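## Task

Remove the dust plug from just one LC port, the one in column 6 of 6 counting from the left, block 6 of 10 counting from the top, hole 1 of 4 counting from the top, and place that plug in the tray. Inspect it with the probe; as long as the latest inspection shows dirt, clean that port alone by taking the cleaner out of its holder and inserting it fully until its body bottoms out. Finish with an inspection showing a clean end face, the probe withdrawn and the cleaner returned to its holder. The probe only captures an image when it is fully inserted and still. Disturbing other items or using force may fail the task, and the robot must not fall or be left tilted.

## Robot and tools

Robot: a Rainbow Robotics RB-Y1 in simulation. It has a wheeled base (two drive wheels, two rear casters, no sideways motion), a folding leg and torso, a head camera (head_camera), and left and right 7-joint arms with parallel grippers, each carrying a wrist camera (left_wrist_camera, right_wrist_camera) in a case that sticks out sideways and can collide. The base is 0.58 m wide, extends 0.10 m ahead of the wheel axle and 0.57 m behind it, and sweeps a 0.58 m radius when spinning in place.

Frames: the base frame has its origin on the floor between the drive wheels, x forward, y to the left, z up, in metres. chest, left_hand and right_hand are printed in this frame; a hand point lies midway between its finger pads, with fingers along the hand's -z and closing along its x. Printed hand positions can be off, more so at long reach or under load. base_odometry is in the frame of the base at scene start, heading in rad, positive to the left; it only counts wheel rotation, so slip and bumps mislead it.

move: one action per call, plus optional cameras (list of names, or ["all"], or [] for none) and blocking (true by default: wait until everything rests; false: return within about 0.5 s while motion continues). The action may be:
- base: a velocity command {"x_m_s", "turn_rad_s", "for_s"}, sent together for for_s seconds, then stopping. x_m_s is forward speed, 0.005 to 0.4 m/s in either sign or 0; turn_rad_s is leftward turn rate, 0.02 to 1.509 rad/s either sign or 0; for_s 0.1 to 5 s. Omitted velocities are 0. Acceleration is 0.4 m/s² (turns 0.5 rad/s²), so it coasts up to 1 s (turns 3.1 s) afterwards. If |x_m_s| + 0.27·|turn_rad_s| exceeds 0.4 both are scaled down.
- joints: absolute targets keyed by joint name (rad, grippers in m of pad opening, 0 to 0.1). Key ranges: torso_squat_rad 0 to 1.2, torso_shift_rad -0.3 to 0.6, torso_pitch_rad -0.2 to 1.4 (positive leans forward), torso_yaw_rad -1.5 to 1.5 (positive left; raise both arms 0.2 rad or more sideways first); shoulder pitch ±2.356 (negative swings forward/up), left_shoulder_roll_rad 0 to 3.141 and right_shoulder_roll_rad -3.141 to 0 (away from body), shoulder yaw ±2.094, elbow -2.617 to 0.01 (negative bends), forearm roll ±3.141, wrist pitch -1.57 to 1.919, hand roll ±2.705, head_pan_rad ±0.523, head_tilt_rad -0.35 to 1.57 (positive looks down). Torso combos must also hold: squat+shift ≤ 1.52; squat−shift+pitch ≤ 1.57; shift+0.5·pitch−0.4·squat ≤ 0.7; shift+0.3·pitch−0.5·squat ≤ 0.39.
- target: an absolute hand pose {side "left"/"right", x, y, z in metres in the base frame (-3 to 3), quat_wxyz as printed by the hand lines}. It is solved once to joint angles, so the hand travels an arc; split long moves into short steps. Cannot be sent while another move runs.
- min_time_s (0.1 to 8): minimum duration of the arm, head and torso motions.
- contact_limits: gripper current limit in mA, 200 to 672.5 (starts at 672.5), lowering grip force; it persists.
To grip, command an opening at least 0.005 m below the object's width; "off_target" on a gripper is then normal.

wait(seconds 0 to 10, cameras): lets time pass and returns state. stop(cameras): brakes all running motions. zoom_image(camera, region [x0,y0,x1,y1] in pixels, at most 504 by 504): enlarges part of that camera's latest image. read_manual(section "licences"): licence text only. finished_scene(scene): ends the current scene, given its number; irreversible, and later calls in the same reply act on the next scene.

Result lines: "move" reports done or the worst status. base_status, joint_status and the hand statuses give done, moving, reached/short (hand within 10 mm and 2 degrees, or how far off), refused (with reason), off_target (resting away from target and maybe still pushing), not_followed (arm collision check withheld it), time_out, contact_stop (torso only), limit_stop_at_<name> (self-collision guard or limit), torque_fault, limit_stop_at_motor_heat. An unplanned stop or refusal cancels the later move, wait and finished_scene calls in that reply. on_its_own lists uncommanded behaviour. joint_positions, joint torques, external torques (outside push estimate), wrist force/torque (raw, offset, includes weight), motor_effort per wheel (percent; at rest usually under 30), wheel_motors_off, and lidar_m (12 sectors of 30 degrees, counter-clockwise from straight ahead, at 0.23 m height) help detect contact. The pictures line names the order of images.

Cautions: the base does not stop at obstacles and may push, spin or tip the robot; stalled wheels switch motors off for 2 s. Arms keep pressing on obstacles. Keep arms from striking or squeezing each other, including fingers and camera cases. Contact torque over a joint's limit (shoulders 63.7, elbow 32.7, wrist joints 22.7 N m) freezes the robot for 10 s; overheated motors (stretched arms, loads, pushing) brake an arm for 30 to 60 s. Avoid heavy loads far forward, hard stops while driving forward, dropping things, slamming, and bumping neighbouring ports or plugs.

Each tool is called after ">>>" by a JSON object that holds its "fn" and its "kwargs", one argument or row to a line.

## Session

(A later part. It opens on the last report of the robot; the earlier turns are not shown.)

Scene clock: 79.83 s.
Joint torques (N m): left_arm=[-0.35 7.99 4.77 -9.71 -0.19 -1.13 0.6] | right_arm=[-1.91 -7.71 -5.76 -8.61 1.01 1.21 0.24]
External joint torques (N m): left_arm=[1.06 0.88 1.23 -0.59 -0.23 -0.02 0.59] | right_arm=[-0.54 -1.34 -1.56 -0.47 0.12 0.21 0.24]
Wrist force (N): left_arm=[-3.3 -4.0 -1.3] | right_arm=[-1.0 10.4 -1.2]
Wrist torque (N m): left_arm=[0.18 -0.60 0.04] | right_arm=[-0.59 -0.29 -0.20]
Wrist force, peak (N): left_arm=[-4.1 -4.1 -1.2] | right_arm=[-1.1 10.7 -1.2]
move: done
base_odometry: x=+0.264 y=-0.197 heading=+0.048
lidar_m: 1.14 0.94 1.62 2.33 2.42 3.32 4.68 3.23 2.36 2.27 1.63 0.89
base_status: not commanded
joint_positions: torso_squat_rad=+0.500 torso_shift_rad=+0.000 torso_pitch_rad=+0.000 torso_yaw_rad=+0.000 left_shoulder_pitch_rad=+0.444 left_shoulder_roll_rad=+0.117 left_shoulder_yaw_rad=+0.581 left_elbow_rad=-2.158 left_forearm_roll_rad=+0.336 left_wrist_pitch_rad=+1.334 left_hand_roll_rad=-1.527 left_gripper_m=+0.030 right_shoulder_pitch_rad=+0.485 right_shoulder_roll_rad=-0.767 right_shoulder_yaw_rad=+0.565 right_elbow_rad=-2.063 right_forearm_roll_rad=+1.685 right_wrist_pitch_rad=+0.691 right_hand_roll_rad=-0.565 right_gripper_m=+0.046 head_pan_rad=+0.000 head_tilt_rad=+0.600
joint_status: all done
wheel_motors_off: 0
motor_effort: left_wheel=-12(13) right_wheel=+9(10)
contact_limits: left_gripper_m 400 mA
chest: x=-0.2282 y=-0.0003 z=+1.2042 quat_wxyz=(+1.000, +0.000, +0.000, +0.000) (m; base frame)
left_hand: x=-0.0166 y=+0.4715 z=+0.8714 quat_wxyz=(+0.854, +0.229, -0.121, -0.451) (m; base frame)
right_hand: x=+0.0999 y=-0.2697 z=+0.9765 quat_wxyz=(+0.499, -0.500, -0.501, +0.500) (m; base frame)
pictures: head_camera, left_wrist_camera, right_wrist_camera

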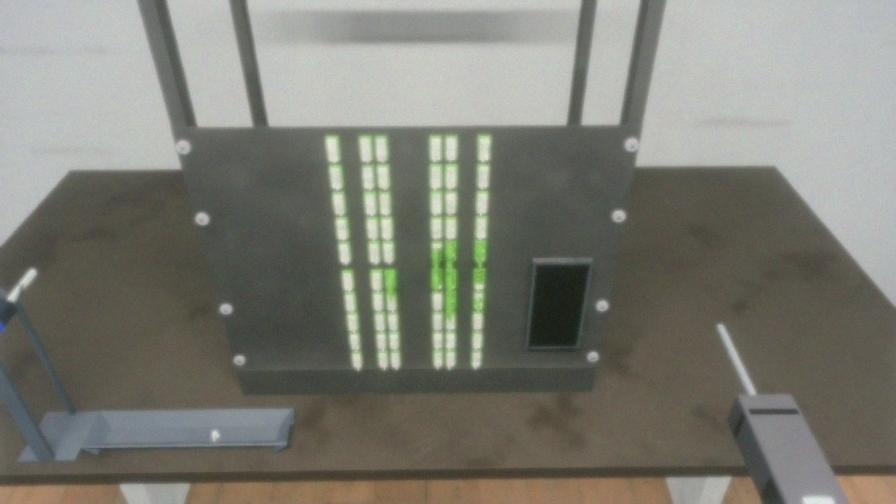

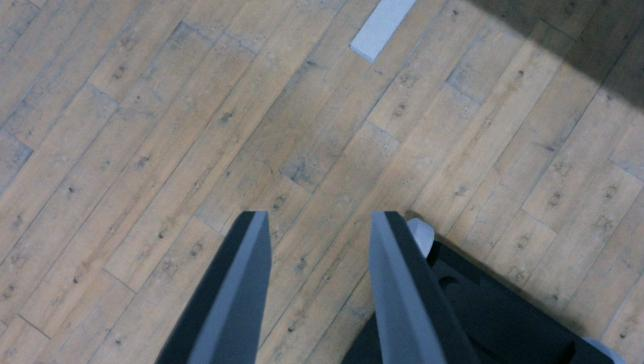

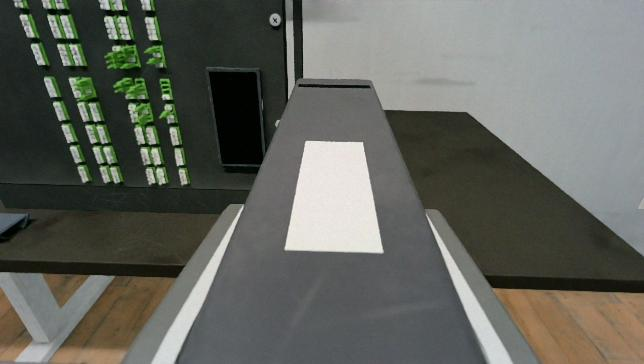

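>>> {"fn": "move", "kwargs": {
  "joints": {"torso_pitch_rad": 0.2, "head_tilt_rad": 0.45},
  "min_time_s": 1.5,
  "cameras": []
}}

>>> {"fn": "move", "kwargs": {
  "target": {"side": "right", "x": 0.15, "y": -0.06, "z": 0.93, "quat_wxyz": [0.5, -0.5, -0.5, 0.5]},
  "min_time_s": 3
}}

Scene clock: 82.87 s.
Joint torques (N m): left_arm=[3.16 8.06 5.62 -9.04 -0.44 -1 0.52] | right_arm=[1.6 -7.58 -4.76 -8.56 1.12 1.08 0.12]
External joint torques (N m): left_arm=[0.83 1.24 0.98 -0.51 -0.29 -0.19 0.51] | right_arm=[-0.49 -1.48 -1.78 -0.86 0.21 0.1 0.13]
Wrist force (N): left_arm=[-3.1 -2.8 -1.6] | right_arm=[-1.1 10.1 -3.0]
Wrist torque (N m): left_arm=[0.09 -0.60 0.05] | right_arm=[-0.55 -0.30 -0.22]
Wrist force, peak (N): left_arm=[-3.7 -4.1 -1.0] | right_arm=[-1.2 10.5 -3.3]
move: done
base_odometry: x=+0.264 y=-0.197 heading=+0.048
lidar_m: 1.14 0.94 1.63 2.33 2.42 3.32 4.68 3.23 2.36 2.27 1.62 0.89
base_status: not commanded
joint_positions: torso_squat_rad=+0.500 torso_shift_rad=+0.000 torso_pitch_rad=+0.200 torso_yaw_rad=+0.000 left_shoulder_pitch_rad=+0.444 left_shoulder_roll_rad=+0.117 left_shoulder_yaw_rad=+0.581 left_elbow_rad=-2.158 left_forearm_roll_rad=+0.336 left_wrist_pitch_rad=+1.334 left_hand_roll_rad=-1.527 left_gripper_m=+0.030 right_shoulder_pitch_rad=+0.485 right_shoulder_roll_rad=-0.767 right_shoulder_yaw_rad=+0.565 right_elbow_rad=-2.063 right_forearm_roll_rad=+1.685 right_wrist_pitch_rad=+0.690 right_hand_roll_rad=-0.565 right_gripper_m=+0.046 head_pan_rad=+0.000 head_tilt_rad=+0.450
joint_status: all done
wheel_motors_off: 0
motor_effort: left_wheel=-13(13) right_wheel=+9(10)
contact_limits: left_gripper_m 400 mA
chest: x=-0.1666 y=-0.0003 z=+1.1981 quat_wxyz=(+0.995, +0.000, +0.100, +0.000) (m; base frame)
left_hand: x=-0.0256 y=+0.4715 z=+0.8299 quat_wxyz=(+0.862, +0.183, -0.035, -0.471) (m; base frame)
right_hand: x=+0.1096 y=-0.2696 z=+0.9097 quat_wxyz=(+0.547, -0.447, -0.449, +0.547) (m; base frame)
pictures: none
No camera images: "cameras" was empty.

Scene clock: 83.17 s.
Joint torques (N m): left_arm=[3.06 7.94 5.72 -9.11 -0.37 -0.93 0.47] | right_arm=[1.39 -7.54 -4.98 -8.52 1.16 1.44 0.31]
External joint torques (N m): left_arm=[0.73 1.12 1.08 -0.58 -0.21 -0.12 0.46] | right_arm=[-0.7 -1.44 -2 -0.81 0.26 0.47 0.32]
Wrist force (N): left_arm=[-3.1 -3.0 -1.6] | right_arm=[-1.1 10.2 -3.1]
Wrist torque (N m): left_arm=[0.13 -0.61 0.05] | right_arm=[-0.57 -0.31 -0.21]
Wrist force, peak (N): left_arm=[-3.1 -3.0 -1.6] | right_arm=[-1.1 10.5 -3.2]
move: refused
base_odometry: x=+0.264 y=-0.197 heading=+0.048
lidar_m: 1.14 0.93 1.63 2.33 2.43 3.32 4.68 3.23 2.36 2.27 1.62 0.89
base_status: not commanded
joint_positions: torso_squat_rad=+0.500 torso_shift_rad=+0.000 torso_pitch_rad=+0.200 torso_yaw_rad=+0.000 left_shoulder_pitch_rad=+0.444 left_shoulder_roll_rad=+0.117 left_shoulder_yaw_rad=+0.581 left_elbow_rad=-2.158 left_forearm_roll_rad=+0.336 left_wrist_pitch_rad=+1.334 left_hand_roll_rad=-1.527 left_gripper_m=+0.030 right_shoulder_pitch_rad=+0.485 right_shoulder_roll_rad=-0.767 right_shoulder_yaw_rad=+0.565 right_elbow_rad=-2.063 right_forearm_roll_rad=+1.685 right_wrist_pitch_rad=+0.690 right_hand_roll_rad=-0.565 right_gripper_m=+0.046 head_pan_rad=+0.000 head_tilt_rad=+0.450
joint_status: not commanded
wheel_motors_off: 0
motor_effort: left_wheel=-13(13) right_wheel=+9(10)
contact_limits: left_gripper_m 400 mA
chest: x=-0.1666 y=-0.0003 z=+1.1981 quat_wxyz=(+0.995, +0.000, +0.100, +0.000) (m; base frame)
left_hand: x=-0.0256 y=+0.4715 z=+0.8299 quat_wxyz=(+0.862, +0.183, -0.035, -0.471) (m; base frame)
right_hand: x=+0.1096 y=-0.2696 z=+0.9097 quat_wxyz=(+0.547, -0.447, -0.449, +0.547) (m; base frame)
right_hand_status: refused: the posture found for that pose touches the torso. Nothing moved. The solve starts from where the arm stands: from another posture it may find a clear one.
pictures: head_camera, left_wrist_camera, right_wrist_camera

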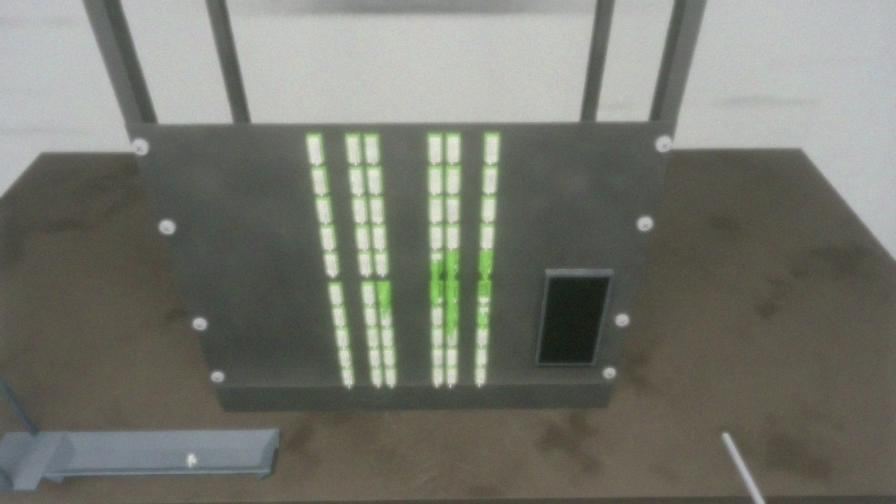

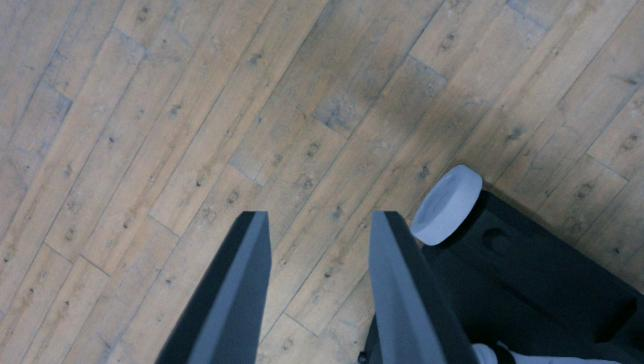

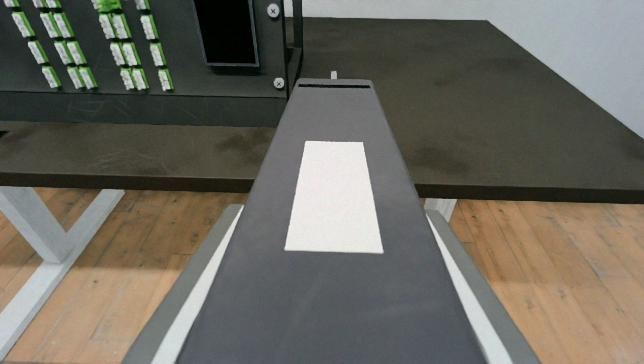

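>>> {"fn": "move", "kwargs": {
  "target": {"side": "right", "x": 0.19, "y": -0.15, "z": 0.93, "quat_wxyz": [0.5, -0.5, -0.5, 0.5]},
  "min_time_s": 3
}}

Scene clock: 86.67 s.
Joint torques (N m): left_arm=[2.87 7.88 5.78 -9.11 -0.37 -0.96 0.5] | right_arm=[-4.48 1.39 -0.31 -9.26 1.93 1.2 0.27]
External joint torques (N m): left_arm=[0.54 1.07 1.13 -0.58 -0.21 -0.16 0.49] | right_arm=[-2.21 1.97 0.87 -0.25 0.87 0.52 0.28]
Wrist force (N): left_arm=[-2.9 -2.9 -1.6] | right_arm=[-1.2 10.3 -1.3]
Wrist torque (N m): left_arm=[0.10 -0.57 0.04] | right_arm=[-0.57 -0.33 -0.19]
Wrist force, peak (N): left_arm=[-3.2 -3.1 -1.4] | right_arm=[-1.0 10.6 -2.9]
move: done
base_odometry: x=+0.264 y=-0.197 heading=+0.048
lidar_m: 1.14 0.94 1.62 2.33 2.42 3.33 4.68 3.24 2.36 2.27 1.62 0.89
base_status: not commanded
joint_positions: torso_squat_rad=+0.500 torso_shift_rad=+0.000 torso_pitch_rad=+0.200 torso_yaw_rad=+0.000 left_shoulder_pitch_rad=+0.444 left_shoulder_roll_rad=+0.117 left_shoulder_yaw_rad=+0.581 left_elbow_rad=-2.158 left_forearm_roll_rad=+0.336 left_wrist_pitch_rad=+1.334 left_hand_roll_rad=-1.527 left_gripper_m=+0.030 right_shoulder_pitch_rad=+0.179 right_shoulder_roll_rad=-0.368 right_shoulder_yaw_rad=+0.678 right_elbow_rad=-1.848 right_forearm_roll_rad=+1.809 right_wrist_pitch_rad=+0.722 right_hand_roll_rad=-0.377 right_gripper_m=+0.046 head_pan_rad=+0.000 head_tilt_rad=+0.450
joint_status: all done
wheel_motors_off: 0
motor_effort: left_wheel=-13(13) right_wheel=+9(11)
contact_limits: left_gripper_m 400 mA
chest: x=-0.1666 y=-0.0003 z=+1.1981 quat_wxyz=(+0.995, +0.000, +0.100, +0.000) (m; base frame)
left_hand: x=-0.0256 y=+0.4715 z=+0.8299 quat_wxyz=(+0.862, +0.183, -0.035, -0.471) (m; base frame)
right_hand: x=+0.1898 y=-0.1503 z=+0.9297 quat_wxyz=(+0.500, -0.500, -0.500, +0.500) (m; base frame)
right_hand_status: reached (checked arc, planned for 3.0 s): 0 mm and 0.1 deg off.
pictures: head_camera, left_wrist_camera, right_wrist_camera

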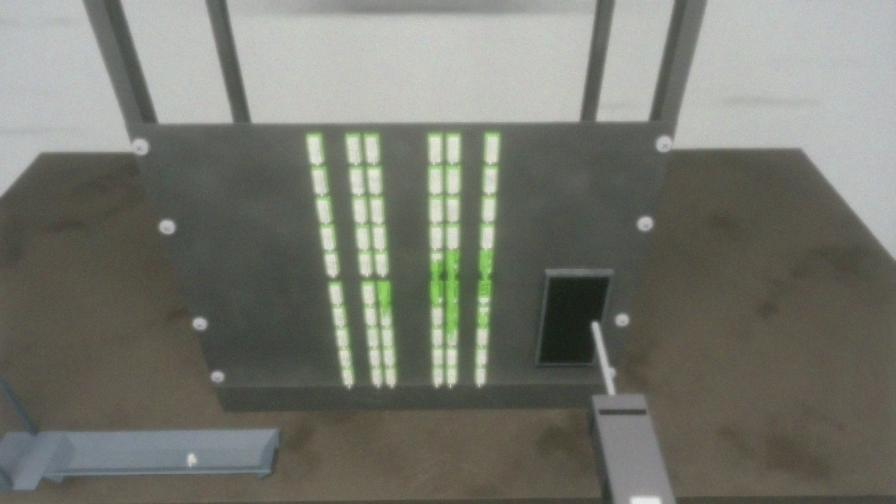

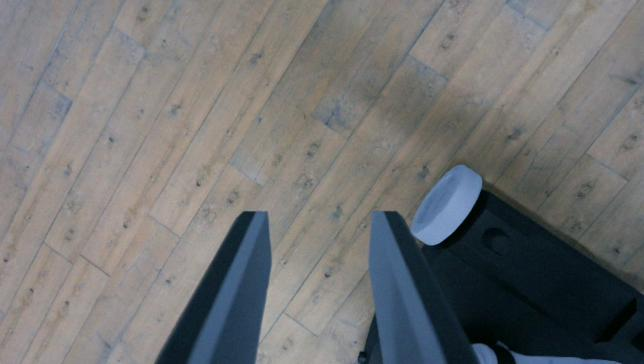

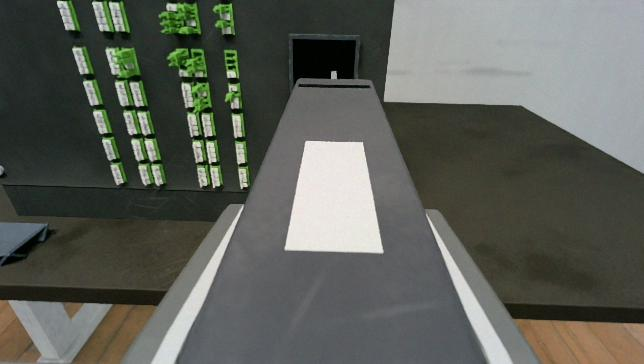

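>>> {"fn": "move", "kwargs": {
  "joints": {"left_gripper_m": 0.09},
  "cameras": []
}}

>>> {"fn": "move", "kwargs": {
  "target": {"side": "left", "x": 0.26, "y": 0.22, "z": 0.99, "quat_wxyz": [0.2476, 0.2702, -0.686, -0.6286]},
  "min_time_s": 3
}}

Scene clock: 88.30 s.
Joint torques (N m): left_arm=[2.91 7.61 5.75 -8.91 -0.32 -0.92 0.4] | right_arm=[-4.8 1.26 0.3 -9 1.89 1.17 0.34]
External joint torques (N m): left_arm=[0.58 0.79 1.1 -0.38 -0.16 -0.11 0.39] | right_arm=[-2.53 1.84 1.48 0 0.84 0.49 0.35]
Wrist force (N): left_arm=[-3.1 -2.9 -1.5] | right_arm=[-1.1 10.5 -1.4]
Wrist torque (N m): left_arm=[0.12 -0.58 0.05] | right_arm=[-0.60 -0.32 -0.19]
Wrist force, peak (N): left_arm=[-3.2 -3.0 -1.6] | right_arm=[-1.2 10.6 -1.5]
move: done
base_odometry: x=+0.264 y=-0.197 heading=+0.048
lidar_m: 1.14 0.93 1.62 2.33 2.42 3.32 4.68 3.23 2.36 2.27 1.62 0.89
base_status: not commanded
joint_positions: torso_squat_rad=+0.500 torso_shift_rad=+0.000 torso_pitch_rad=+0.200 torso_yaw_rad=+0.000 left_shoulder_pitch_rad=+0.444 left_shoulder_roll_rad=+0.117 left_shoulder_yaw_rad=+0.581 left_elbow_rad=-2.158 left_forearm_roll_rad=+0.336 left_wrist_pitch_rad=+1.334 left_hand_roll_rad=-1.527 left_gripper_m=+0.090 right_shoulder_pitch_rad=+0.179 right_shoulder_roll_rad=-0.368 right_shoulder_yaw_rad=+0.678 right_elbow_rad=-1.848 right_forearm_roll_rad=+1.809 right_wrist_pitch_rad=+0.722 right_hand_roll_rad=-0.377 right_gripper_m=+0.046 head_pan_rad=+0.000 head_tilt_rad=+0.450
joint_status: all done
wheel_motors_off: 0
motor_effort: left_wheel=-12(13) right_wheel=+8(11)
contact_limits: left_gripper_m 400 mA
chest: x=-0.1666 y=-0.0003 z=+1.1981 quat_wxyz=(+0.995, +0.000, +0.100, +0.000) (m; base frame)
left_hand: x=-0.0256 y=+0.4715 z=+0.8299 quat_wxyz=(+0.862, +0.183, -0.035, -0.471) (m; base frame)
right_hand: x=+0.1898 y=-0.1503 z=+0.9297 quat_wxyz=(+0.500, -0.500, -0.500, +0.500) (m; base frame)
pictures: none
No camera images: "cameras" was empty.

Scene clock: 91.63 s.
Joint torques (N m): left_arm=[-10.22 7.93 1.26 -8.11 1.33 -0.95 -0.05] | right_arm=[-4.67 1.59 0.16 -9.35 1.77 1.17 0.24]
External joint torques (N m): left_arm=[-2.1 1.36 -1.6 1.24 -0.29 -0.4 -0.06] | right_arm=[-2.4 2.16 1.35 -0.35 0.71 0.48 0.25]
Wrist force (N): left_arm=[-4.5 -6.5 3.2] | right_arm=[-1.1 10.3 -1.3]
Wrist torque (N m): left_arm=[0.33 -0.67 0.04] | right_arm=[-0.59 -0.33 -0.20]
Wrist force, peak (N): left_arm=[-4.3 -6.6 3.5] | right_arm=[-1.0 10.7 -1.2]
move: short
base_odometry: x=+0.264 y=-0.197 heading=+0.048
lidar_m: 1.14 0.93 1.62 2.33 2.42 3.33 4.68 3.24 2.35 2.27 1.62 0.89
base_status: not commanded
joint_positions: torso_squat_rad=+0.500 torso_shift_rad=+0.000 torso_pitch_rad=+0.200 torso_yaw_rad=+0.000 left_shoulder_pitch_rad=-0.084 left_shoulder_roll_rad=+0.238 left_shoulder_yaw_rad=+0.380 left_elbow_rad=-1.778 left_forearm_roll_rad=+1.571 left_wrist_pitch_rad=+1.077 left_hand_roll_rad=-2.705 left_gripper_m=+0.090 right_shoulder_pitch_rad=+0.179 right_shoulder_roll_rad=-0.368 right_shoulder_yaw_rad=+0.678 right_elbow_rad=-1.848 right_forearm_roll_rad=+1.809 right_wrist_pitch_rad=+0.722 right_hand_roll_rad=-0.377 right_gripper_m=+0.046 head_pan_rad=+0.000 head_tilt_rad=+0.450
joint_status: all done
wheel_motors_off: 0
motor_effort: left_wheel=-12(13) right_wheel=+9(10)
contact_limits: left_gripper_m 400 mA
chest: x=-0.1666 y=-0.0003 z=+1.1981 quat_wxyz=(+0.995, +0.000, +0.100, +0.000) (m; base frame)
left_hand: x=+0.2599 y=+0.2200 z=+0.9904 quat_wxyz=(+0.356, +0.214, -0.618, -0.668) (m; base frame)
left_hand_status: short (checked arc, as near as the solve gets, planned for 3.0 s): 0 mm and 16.6 deg off. The place is met; only the turn is off.
right_hand: x=+0.1898 y=-0.1503 z=+0.9297 quat_wxyz=(+0.500, -0.500, -0.500, +0.500) (m; base frame)
pictures: head_camera, left_wrist_camera, right_wrist_camera

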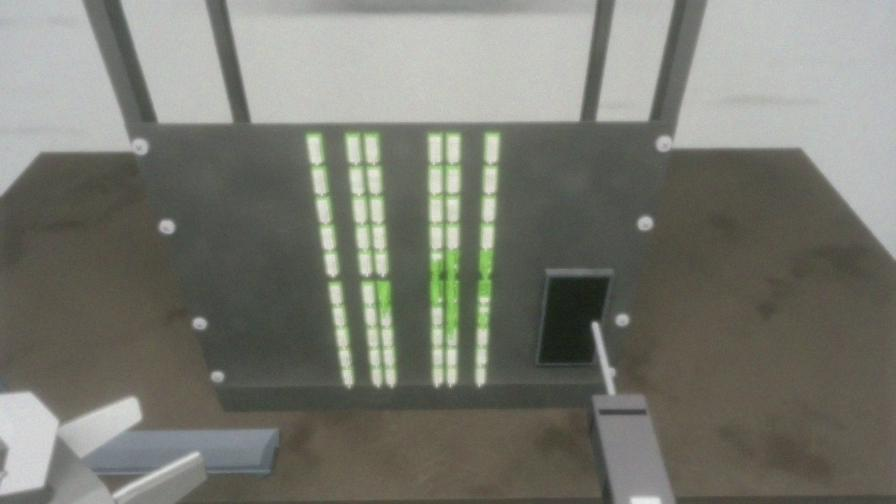

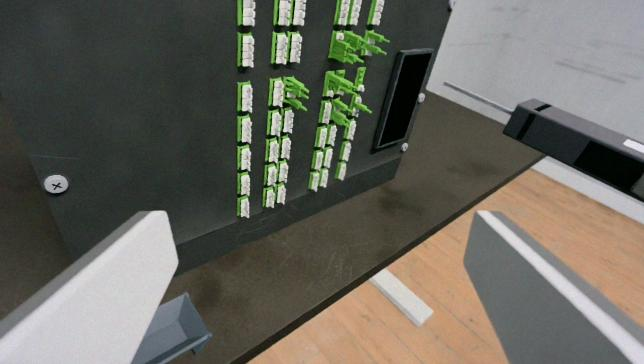

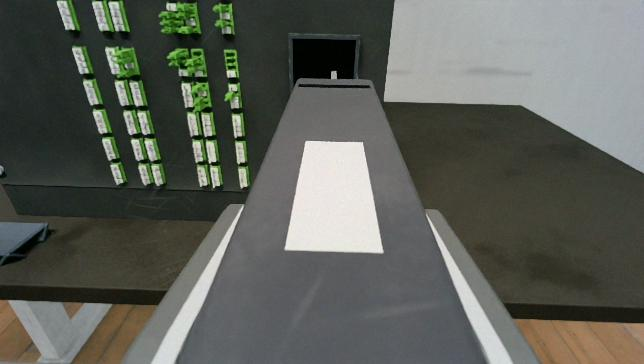

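>>> {"fn": "move", "kwargs": {
  "joints": {"left_shoulder_pitch_rad": 0.124, "left_shoulder_roll_rad": 0.5, "left_shoulder_yaw_rad": -0.5, "left_elbow_rad": -1.6, "left_forearm_roll_rad": -1.7, "left_wrist_pitch_rad": 0.8, "left_hand_roll_rad": 0.3},
  "min_time_s": 3,
  "cameras": ["left_wrist_camera"]
}}

>>> {"fn": "move", "kwargs": {
  "target": {"side": "left", "x": 0.27, "y": 0.17, "z": 0.99, "quat_wxyz": [0.2476, 0.2702, -0.686, -0.6286]},
  "min_time_s": 3
}}

Scene clock: 95.13 s.
Joint torques (N m): left_arm=[-3.36 6.08 2.92 -7.47 -1.21 0.86 -0.1] | right_arm=[-4.73 0.59 -0.34 -9.36 1.88 1.1 0.34]
External joint torques (N m): left_arm=[0.34 0.93 -0.83 0.47 -0.12 -0.29 -0.13] | right_arm=[-2.46 1.17 0.84 -0.35 0.82 0.41 0.34]
Wrist force (N): left_arm=[-1.4 -6.2 4.0] | right_arm=[-1.1 10.6 -1.3]
Wrist torque (N m): left_arm=[0.35 -0.52 0.00] | right_arm=[-0.61 -0.31 -0.19]
Wrist force, peak (N): left_arm=[-1.3 -7.3 4.8] | right_arm=[-1.4 10.7 -1.3]
move: done
base_odometry: x=+0.264 y=-0.197 heading=+0.048
lidar_m: 1.14 0.93 1.63 2.33 2.42 3.32 4.68 3.24 2.36 2.27 1.63 0.90
base_status: not commanded
joint_positions: torso_squat_rad=+0.500 torso_shift_rad=+0.000 torso_pitch_rad=+0.200 torso_yaw_rad=+0.000 left_shoulder_pitch_rad=+0.124 left_shoulder_roll_rad=+0.500 left_shoulder_yaw_rad=-0.500 left_elbow_rad=-1.600 left_forearm_roll_rad=-1.700 left_wrist_pitch_rad=+0.800 left_hand_roll_rad=+0.300 left_gripper_m=+0.090 right_shoulder_pitch_rad=+0.179 right_shoulder_roll_rad=-0.368 right_shoulder_yaw_rad=+0.678 right_elbow_rad=-1.848 right_forearm_roll_rad=+1.809 right_wrist_pitch_rad=+0.722 right_hand_roll_rad=-0.377 right_gripper_m=+0.046 head_pan_rad=+0.000 head_tilt_rad=+0.450
joint_status: all done
wheel_motors_off: 0
motor_effort: left_wheel=-13(13) right_wheel=+9(11)
contact_limits: left_gripper_m 400 mA
chest: x=-0.1666 y=-0.0003 z=+1.1981 quat_wxyz=(+0.995, +0.000, +0.100, +0.000) (m; base frame)
left_hand: x=+0.2091 y=+0.3079 z=+0.8704 quat_wxyz=(+0.492, +0.602, -0.324, -0.539) (m; base frame)
right_hand: x=+0.1899 y=-0.1502 z=+0.9297 quat_wxyz=(+0.500, -0.500, -0.500, +0.500) (m; base frame)
pictures: left_wrist_camera

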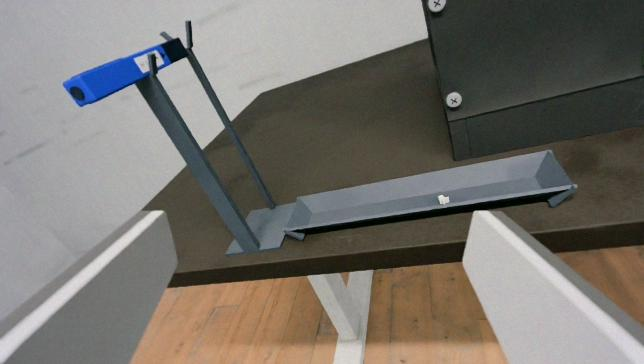

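Scene clock: 98.47 s.
Joint torques (N m): left_arm=[-14.59 11.9 6.02 -3.31 -0.33 1.48 0.47] | right_arm=[-4.24 0.91 0.02 -9.41 1.87 1.12 0.46]
External joint torques (N m): left_arm=[-2.84 0.28 -2.46 0.64 -0.46 -0.45 0.45] | right_arm=[-1.97 1.49 1.21 -0.4 0.81 0.43 0.46]
Wrist force (N): left_arm=[-3.7 -6.1 4.9] | right_arm=[-1.0 10.4 -1.5]
Wrist torque (N m): left_arm=[0.31 -0.70 0.04] | right_arm=[-0.57 -0.32 -0.19]
Wrist force, peak (N): left_arm=[-4.0 -6.7 5.5] | right_arm=[-1.2 10.6 -1.5]
move: done
base_odometry: x=+0.264 y=-0.197 heading=+0.048
lidar_m: 1.14 0.94 1.62 2.33 2.43 3.32 4.68 3.24 2.36 2.27 1.63 0.90
base_status: not commanded
joint_positions: torso_squat_rad=+0.500 torso_shift_rad=+0.000 torso_pitch_rad=+0.200 torso_yaw_rad=+0.000 left_shoulder_pitch_rad=-0.537 left_shoulder_roll_rad=+1.102 left_shoulder_yaw_rad=-1.082 left_elbow_rad=-1.564 left_forearm_roll_rad=-2.311 left_wrist_pitch_rad=+0.760 left_hand_roll_rad=+1.713 left_gripper_m=+0.090 right_shoulder_pitch_rad=+0.179 right_shoulder_roll_rad=-0.368 right_shoulder_yaw_rad=+0.678 right_elbow_rad=-1.848 right_forearm_roll_rad=+1.809 right_wrist_pitch_rad=+0.722 right_hand_roll_rad=-0.377 right_gripper_m=+0.046 head_pan_rad=+0.000 head_tilt_rad=+0.450
joint_status: all done
wheel_motors_off: 0
motor_effort: left_wheel=-12(13) right_wheel=+9(11)
contact_limits: left_gripper_m 400 mA
chest: x=-0.1666 y=-0.0003 z=+1.1981 quat_wxyz=(+0.995, +0.000, +0.100, +0.000) (m; base frame)
left_hand: x=+0.2699 y=+0.1699 z=+0.9901 quat_wxyz=(+0.248, +0.270, -0.686, -0.629) (m; base frame)
left_hand_status: reached (checked arc, planned for 3.0 s): 0 mm and 0.0 deg off.
right_hand: x=+0.1899 y=-0.1502 z=+0.9297 quat_wxyz=(+0.500, -0.500, -0.500, +0.500) (m; base frame)
pictures: head_camera, left_wrist_camera, right_wrist_camera

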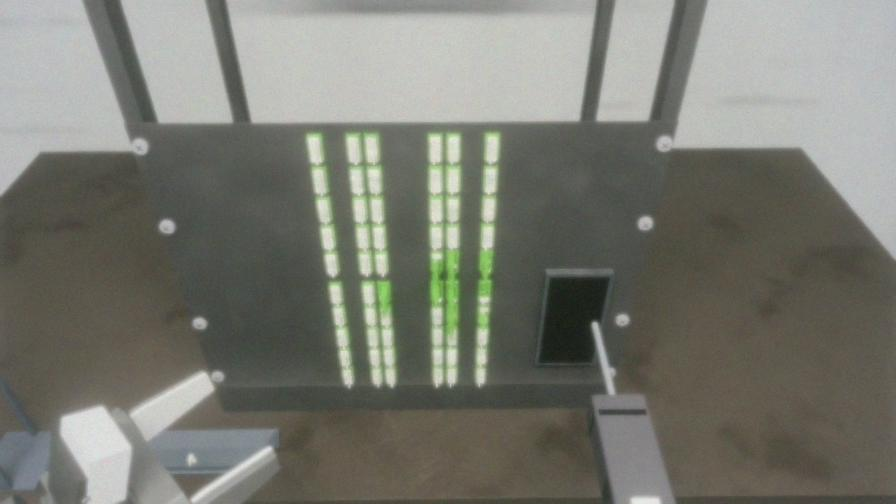

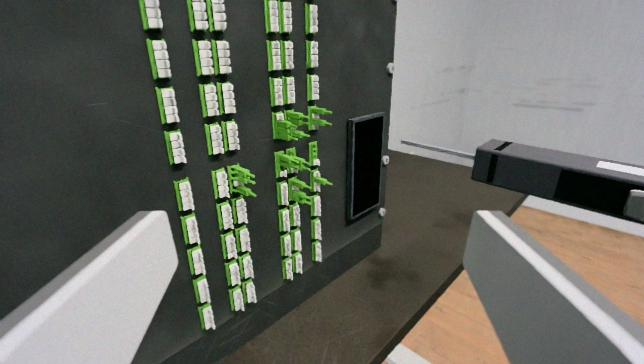

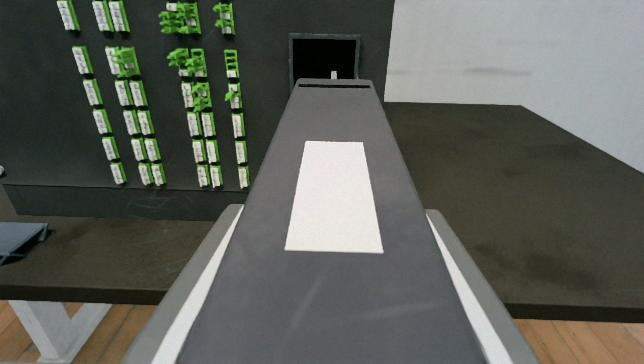

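>>> {"fn": "zoom_image", "kwargs": {
  "camera": "left_wrist_camera",
  "region": [290, 100, 530, 220]
}}

Scaled by 2.100 from the camera's 644x364 image, which has a finer 1265x715 frame.

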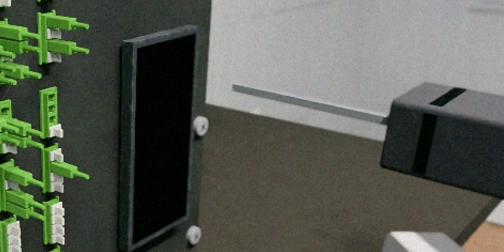

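>>> {"fn": "move", "kwargs": {
  "target": {"side": "right", "x": 0.20, "y": -0.055, "z": 0.93, "quat_wxyz": [0.5, -0.5, -0.5, 0.5]},
  "min_time_s": 2.5
}}

>>> {"fn": "zoom_image", "kwargs": {
  "camera": "left_wrist_camera",
  "region": [260, 80, 460, 220]
}}

>>> {"fn": "zoom_image", "kwargs": {
  "camera": "right_wrist_camera",
  "region": [260, 0, 420, 100]
}}

Scene clock: 101.60 s.
Joint torques (N m): left_arm=[-14.32 12.02 6.26 -3.1 -0.24 1.49 0.36] | right_arm=[-5.98 6.63 2.47 -9.38 1.98 1.11 0.4]
External joint torques (N m): left_arm=[-2.56 0.4 -2.22 0.85 -0.38 -0.45 0.34] | right_arm=[-2.38 2.18 1.6 -0.29 0.77 0.66 0.41]
Wrist force (N): left_arm=[-3.8 -6.6 4.8] | right_arm=[-1.1 10.2 -1.7]
Wrist torque (N m): left_arm=[0.35 -0.69 0.02] | right_arm=[-0.56 -0.32 -0.21]
Wrist force, peak (N): left_arm=[-4.0 -6.5 5.0] | right_arm=[-1.2 10.7 -1.3]
move: done
base_odometry: x=+0.264 y=-0.197 heading=+0.048
lidar_m: 1.14 0.94 1.62 2.33 2.41 3.32 4.68 3.24 2.35 2.27 1.63 0.90
base_status: not commanded
joint_positions: torso_squat_rad=+0.500 torso_shift_rad=+0.000 torso_pitch_rad=+0.200 torso_yaw_rad=+0.000 left_shoulder_pitch_rad=-0.537 left_shoulder_roll_rad=+1.102 left_shoulder_yaw_rad=-1.082 left_elbow_rad=-1.564 left_forearm_roll_rad=-2.311 left_wrist_pitch_rad=+0.760 left_hand_roll_rad=+1.713 left_gripper_m=+0.090 right_shoulder_pitch_rad=+0.084 right_shoulder_roll_rad=-0.110 right_shoulder_yaw_rad=+0.778 right_elbow_rad=-1.677 right_forearm_roll_rad=+1.860 right_wrist_pitch_rad=+0.784 right_hand_roll_rad=-0.245 right_gripper_m=+0.046 head_pan_rad=+0.000 head_tilt_rad=+0.450
joint_status: all done
wheel_motors_off: 0
motor_effort: left_wheel=-12(13) right_wheel=+9(10)
contact_limits: left_gripper_m 400 mA
chest: x=-0.1666 y=-0.0003 z=+1.1981 quat_wxyz=(+0.995, +0.000, +0.100, +0.000) (m; base frame)
left_hand: x=+0.2699 y=+0.1699 z=+0.9901 quat_wxyz=(+0.248, +0.270, -0.686, -0.629) (m; base frame)
right_hand: x=+0.1998 y=-0.0554 z=+0.9297 quat_wxyz=(+0.500, -0.500, -0.499, +0.501) (m; base frame)
right_hand_status: reached (checked arc, planned for 2.5 s): 1 mm and 0.1 deg off.
pictures: head_camera, left_wrist_camera, right_wrist_camera

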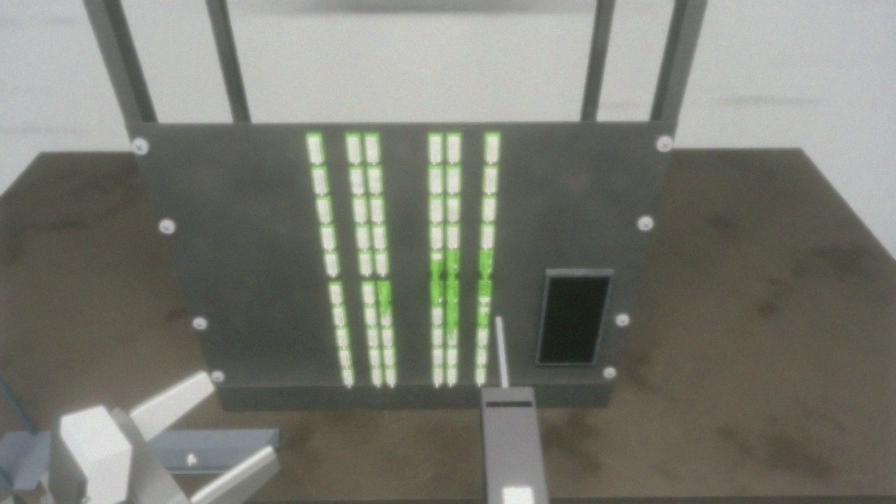

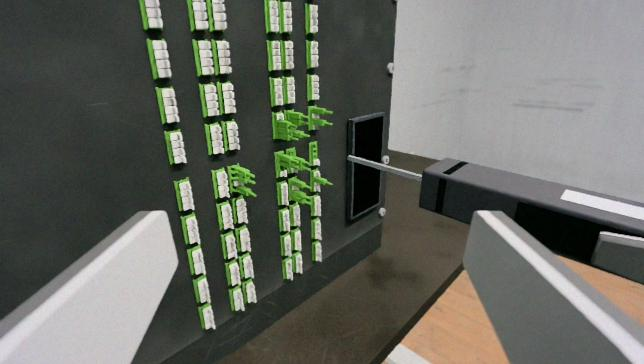

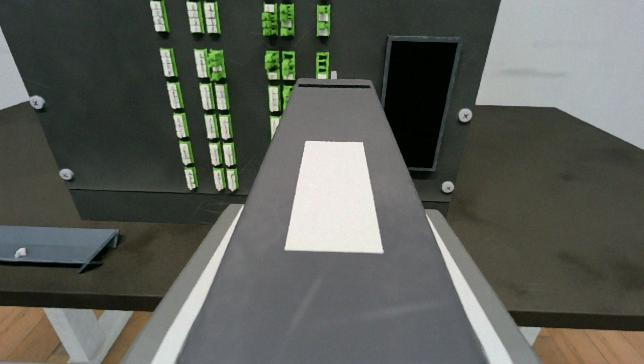

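Scaled by 2.520 from the camera's 644x364 image, which has a finer 1265x715 frame.

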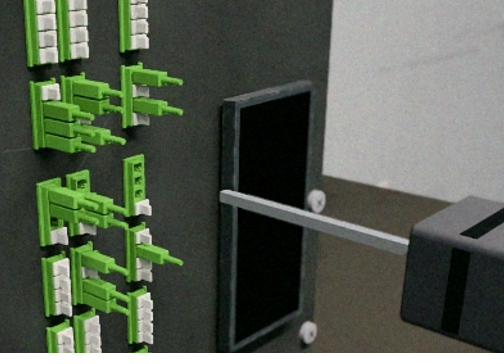

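Scaled by 3.150 from the camera's 644x364 image, which has a finer 1265x715 frame.

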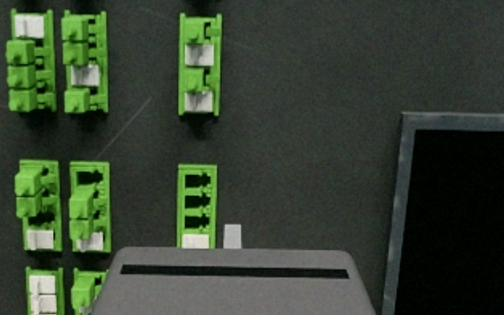

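>>> {"fn": "move", "kwargs": {
  "target": {"side": "right", "x": 0.205, "y": -0.0442, "z": 0.938, "quat_wxyz": [0.5, -0.5, -0.5, 0.5]},
  "min_time_s": 1.5,
  "cameras": ["left_wrist_camera", "right_wrist_camera"]
}}

>>> {"fn": "zoom_image", "kwargs": {
  "camera": "left_wrist_camera",
  "region": [280, 90, 440, 210]
}}

>>> {"fn": "zoom_image", "kwargs": {
  "camera": "right_wrist_camera",
  "region": [270, 10, 400, 100]
}}

Scene clock: 105.00 s.
Joint torques (N m): left_arm=[-14.26 12.27 5.88 -3.18 -0.31 1.42 0.24] | right_arm=[-6.53 7.56 -1.13 -10.5 1.45 0.19 0.29]
External joint torques (N m): left_arm=[-2.51 0.65 -2.59 0.77 -0.44 -0.52 0.23] | right_arm=[-2.67 2.48 -2.24 -1.35 0.23 -0.19 0.3]
Wrist force (N): left_arm=[-3.7 -6.2 4.7] | right_arm=[-1.0 10.2 -1.7]
Wrist torque (N m): left_arm=[0.30 -0.68 0.04] | right_arm=[-0.57 -0.32 -0.19]
Wrist force, peak (N): left_arm=[-3.9 -6.6 5.1] | right_arm=[-1.1 10.5 -1.8]
move: done
base_odometry: x=+0.264 y=-0.197 heading=+0.048
lidar_m: 1.14 0.94 1.63 2.33 2.42 3.32 4.67 3.23 2.36 2.27 1.62 0.90
base_status: not commanded
joint_positions: torso_squat_rad=+0.500 torso_shift_rad=+0.000 torso_pitch_rad=+0.200 torso_yaw_rad=+0.000 left_shoulder_pitch_rad=-0.537 left_shoulder_roll_rad=+1.102 left_shoulder_yaw_rad=-1.082 left_elbow_rad=-1.564 left_forearm_roll_rad=-2.311 left_wrist_pitch_rad=+0.760 left_hand_roll_rad=+1.713 left_gripper_m=+0.090 right_shoulder_pitch_rad=+0.075 right_shoulder_roll_rad=-0.076 right_shoulder_yaw_rad=+0.777 right_elbow_rad=-1.680 right_forearm_roll_rad=+1.849 right_wrist_pitch_rad=+0.773 right_hand_roll_rad=-0.202 right_gripper_m=+0.046 head_pan_rad=+0.000 head_tilt_rad=+0.450
joint_status: all done
wheel_motors_off: 0
motor_effort: left_wheel=-13(13) right_wheel=+9(10)
contact_limits: left_gripper_m 400 mA
chest: x=-0.1666 y=-0.0003 z=+1.1981 quat_wxyz=(+0.995, +0.000, +0.100, +0.000) (m; base frame)
left_hand: x=+0.2699 y=+0.1699 z=+0.9901 quat_wxyz=(+0.248, +0.270, -0.686, -0.629) (m; base frame)
right_hand: x=+0.2044 y=-0.0445 z=+0.9377 quat_wxyz=(+0.500, -0.500, -0.500, +0.500) (m; base frame)
right_hand_status: reached (checked arc, planned for 1.5 s): 1 mm and 0.1 deg off.
pictures: left_wrist_camera, right_wrist_camera

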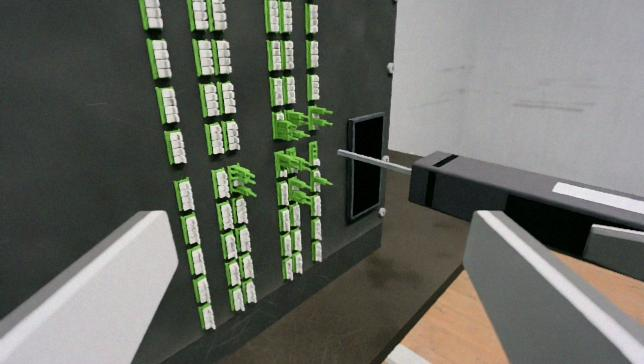

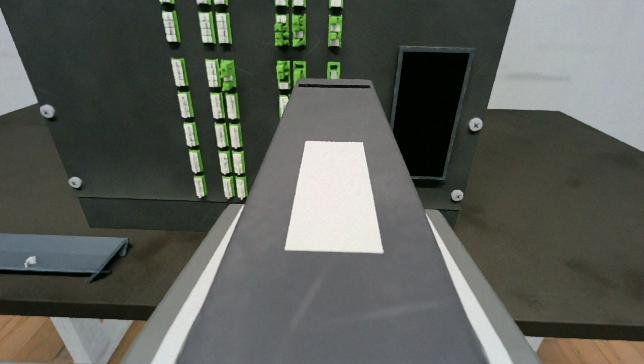

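Scaled by 3.150 from the camera's 644x364 image, which has a finer 1265x715 frame.

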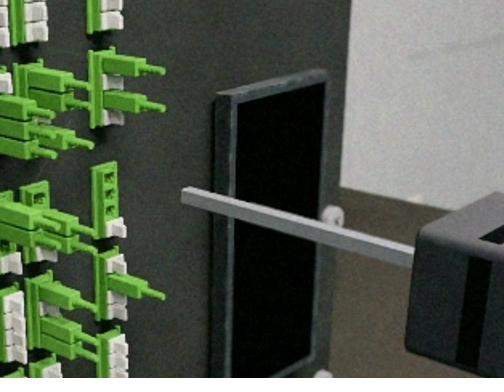

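Scaled by 3.877 from the camera's 644x364 image, which has a finer 1265x715 frame.

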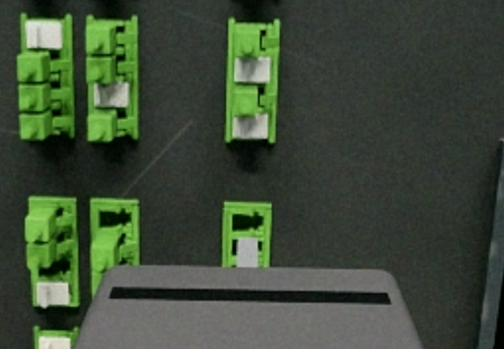

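>>> {"fn": "zoom_image", "kwargs": {
  "camera": "right_wrist_camera",
  "region": [310, 50, 360, 85]
}}

>>> {"fn": "zoom_image", "kwargs": {
  "camera": "left_wrist_camera",
  "region": [295, 130, 365, 180]
}}

Scaled by 10.080 from the camera's 644x364 image, which has a finer 1265x715 frame.

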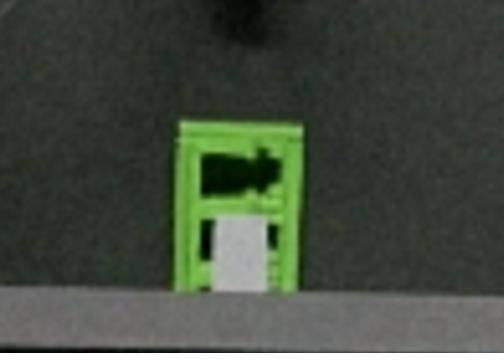

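Scaled by 7.200 from the camera's 644x364 image, which has a finer 1265x715 frame.

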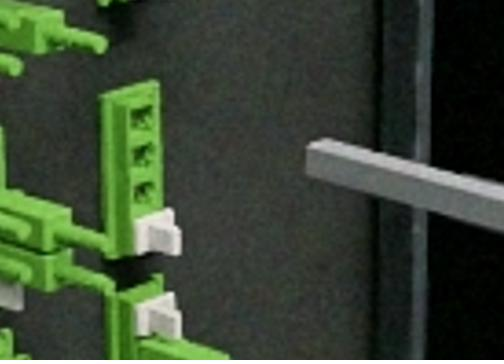

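>>> {"fn": "move", "kwargs": {
  "target": {"side": "right", "x": 0.230, "y": -0.0442, "z": 0.938, "quat_wxyz": [0.5, -0.5, -0.5, 0.5]},
  "min_time_s": 1.5,
  "cameras": ["left_wrist_camera", "right_wrist_camera"]
}}

>>> {"fn": "zoom_image", "kwargs": {
  "camera": "right_wrist_camera",
  "region": [310, 50, 360, 85]
}}

>>> {"fn": "zoom_image", "kwargs": {
  "camera": "left_wrist_camera",
  "region": [295, 130, 365, 180]
}}

Scene clock: 107.37 s.
Joint torques (N m): left_arm=[-14.19 11.93 6.19 -3.2 -0.42 1.38 0.36] | right_arm=[-8 7.92 -0.76 -9.42 1.45 0.35 0.29]
External joint torques (N m): left_arm=[-2.44 0.31 -2.28 0.75 -0.56 -0.56 0.34] | right_arm=[-2.83 2.63 -1.62 -0.18 0.27 0 0.3]
Wrist force (N): left_arm=[-3.8 -6.2 4.8] | right_arm=[-1.1 10.3 -1.4]
Wrist torque (N m): left_arm=[0.29 -0.68 0.02] | right_arm=[-0.53 -0.33 -0.20]
Wrist force, peak (N): left_arm=[-3.9 -6.8 4.7] | right_arm=[-1.2 10.5 -1.6]
move: done
base_odometry: x=+0.264 y=-0.197 heading=+0.048
lidar_m: 1.14 0.93 1.62 2.33 2.42 3.32 4.68 3.24 2.36 2.27 1.63 0.89
base_status: not commanded
joint_positions: torso_squat_rad=+0.500 torso_shift_rad=+0.000 torso_pitch_rad=+0.200 torso_yaw_rad=+0.000 left_shoulder_pitch_rad=-0.537 left_shoulder_roll_rad=+1.102 left_shoulder_yaw_rad=-1.082 left_elbow_rad=-1.564 left_forearm_roll_rad=-2.311 left_wrist_pitch_rad=+0.760 left_hand_roll_rad=+1.713 left_gripper_m=+0.090 right_shoulder_pitch_rad=+0.008 right_shoulder_roll_rad=-0.050 right_shoulder_yaw_rad=+0.725 right_elbow_rad=-1.631 right_forearm_roll_rad=+1.811 right_wrist_pitch_rad=+0.740 right_hand_roll_rad=-0.189 right_gripper_m=+0.046 head_pan_rad=+0.000 head_tilt_rad=+0.450
joint_status: all done
wheel_motors_off: 0
motor_effort: left_wheel=-12(13) right_wheel=+9(10)
contact_limits: left_gripper_m 400 mA
chest: x=-0.1666 y=-0.0003 z=+1.1981 quat_wxyz=(+0.995, +0.000, +0.100, +0.000) (m; base frame)
left_hand: x=+0.2699 y=+0.1699 z=+0.9901 quat_wxyz=(+0.248, +0.270, -0.686, -0.629) (m; base frame)
right_hand: x=+0.2297 y=-0.0443 z=+0.9376 quat_wxyz=(+0.500, -0.500, -0.500, +0.500) (m; base frame)
right_hand_status: reached (checked arc, planned for 1.5 s): 1 mm and 0.1 deg off.
pictures: left_wrist_camera, right_wrist_camera

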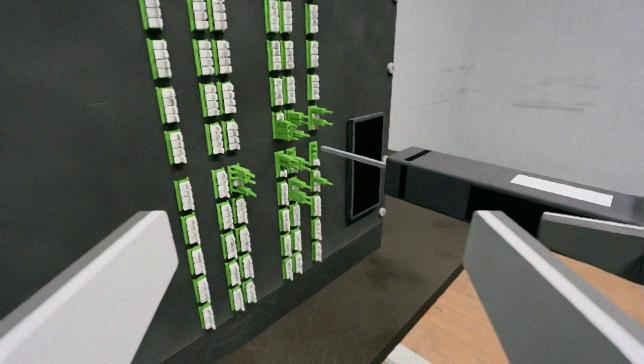

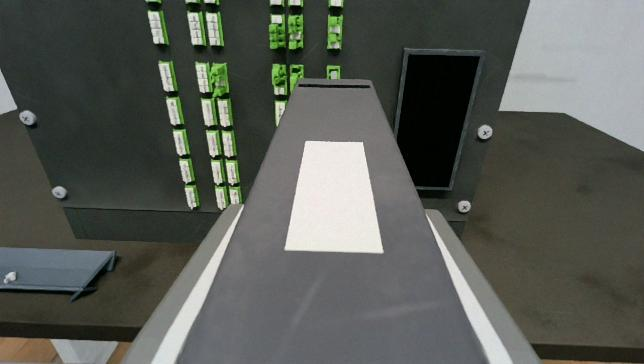

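Scaled by 10.080 from the camera's 644x364 image, which has a finer 1265x715 frame.

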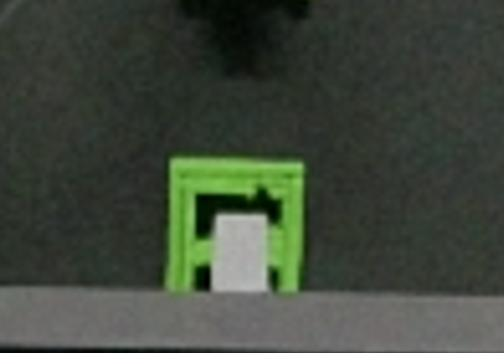

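Scaled by 7.200 from the camera's 644x364 image, which has a finer 1265x715 frame.

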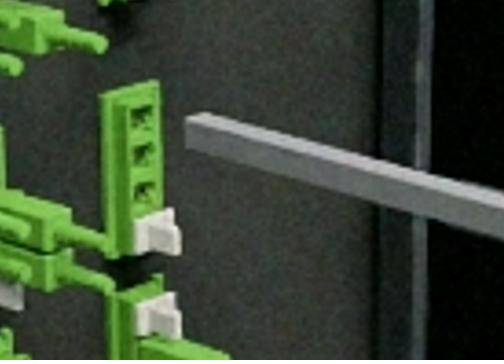

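>>> {"fn": "move", "kwargs": {
  "target": {"side": "right", "x": 0.234, "y": -0.0426, "z": 0.9384, "quat_wxyz": [0.5, -0.5, -0.5, 0.5]},
  "min_time_s": 1.5,
  "cameras": ["left_wrist_camera", "right_wrist_camera"]
}}

>>> {"fn": "zoom_image", "kwargs": {
  "camera": "right_wrist_camera",
  "region": [310, 50, 360, 85]
}}

>>> {"fn": "zoom_image", "kwargs": {
  "camera": "left_wrist_camera",
  "region": [295, 130, 345, 165]
}}

Scene clock: 109.87 s.
Joint torques (N m): left_arm=[-14.24 11.94 6.12 -3.14 -0.27 1.37 0.31] | right_arm=[-8.21 8.09 -1.07 -9.35 1.4 0.22 0.46]
External joint torques (N m): left_arm=[-2.48 0.32 -2.36 0.81 -0.41 -0.56 0.29] | right_arm=[-2.81 2.69 -1.92 -0.09 0.23 -0.12 0.47]
Wrist force (N): left_arm=[-3.9 -6.5 4.7] | right_arm=[-1.3 10.2 -1.2]
Wrist torque (N m): left_arm=[0.35 -0.70 0.04] | right_arm=[-0.54 -0.35 -0.19]
Wrist force, peak (N): left_arm=[-3.9 -6.6 4.9] | right_arm=[-1.3 10.5 -1.4]
move: done
base_odometry: x=+0.264 y=-0.197 heading=+0.048
lidar_m: 1.13 0.93 1.64 2.33 2.42 3.33 4.68 3.23 2.35 2.27 1.63 0.89
base_status: not commanded
joint_positions: torso_squat_rad=+0.500 torso_shift_rad=+0.000 torso_pitch_rad=+0.200 torso_yaw_rad=+0.000 left_shoulder_pitch_rad=-0.537 left_shoulder_roll_rad=+1.102 left_shoulder_yaw_rad=-1.082 left_elbow_rad=-1.564 left_forearm_roll_rad=-2.311 left_wrist_pitch_rad=+0.760 left_hand_roll_rad=+1.713 left_gripper_m=+0.090 right_shoulder_pitch_rad=-0.004 right_shoulder_roll_rad=-0.042 right_shoulder_yaw_rad=+0.719 right_elbow_rad=-1.621 right_forearm_roll_rad=+1.807 right_wrist_pitch_rad=+0.736 right_hand_roll_rad=-0.185 right_gripper_m=+0.046 head_pan_rad=+0.000 head_tilt_rad=+0.450
joint_status: all done
wheel_motors_off: 0
motor_effort: left_wheel=-13(13) right_wheel=+10(10)
contact_limits: left_gripper_m 400 mA
chest: x=-0.1666 y=-0.0003 z=+1.1981 quat_wxyz=(+0.995, +0.000, +0.100, +0.000) (m; base frame)
left_hand: x=+0.2699 y=+0.1699 z=+0.9901 quat_wxyz=(+0.248, +0.270, -0.686, -0.629) (m; base frame)
right_hand: x=+0.2336 y=-0.0427 z=+0.9380 quat_wxyz=(+0.500, -0.500, -0.500, +0.500) (m; base frame)
right_hand_status: reached (checked arc, planned for 1.5 s): 1 mm and 0.1 deg off.
pictures: left_wrist_camera, right_wrist_camera

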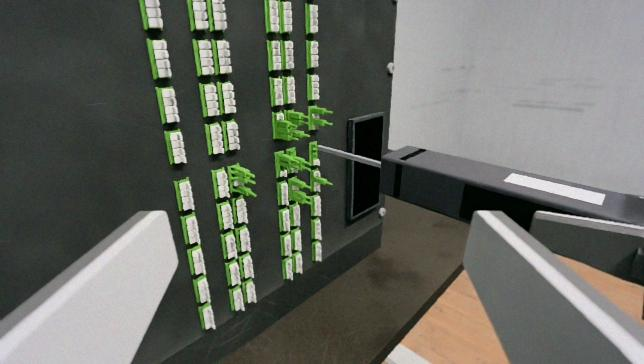

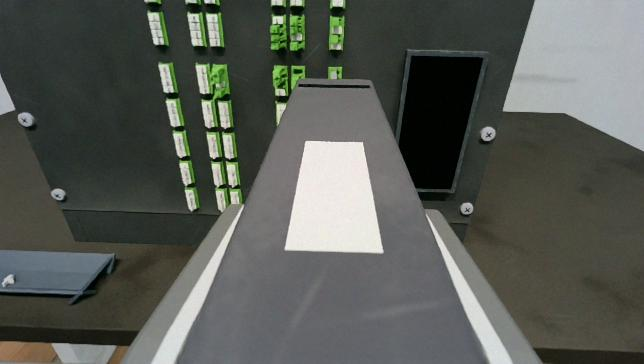

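Scaled by 10.080 from the camera's 644x364 image, which has a finer 1265x715 frame.

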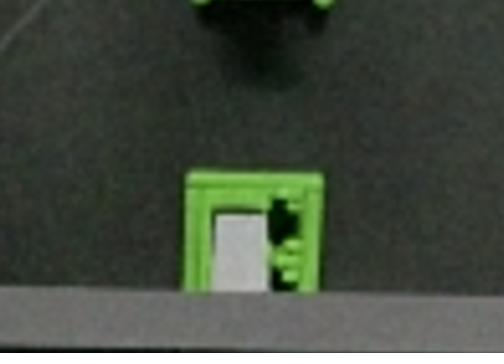

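Scaled by 10.080 from the camera's 644x364 image, which has a finer 1265x715 frame.

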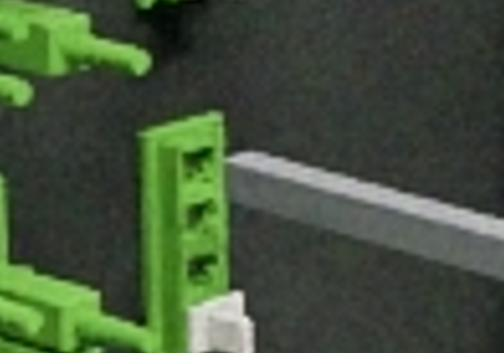

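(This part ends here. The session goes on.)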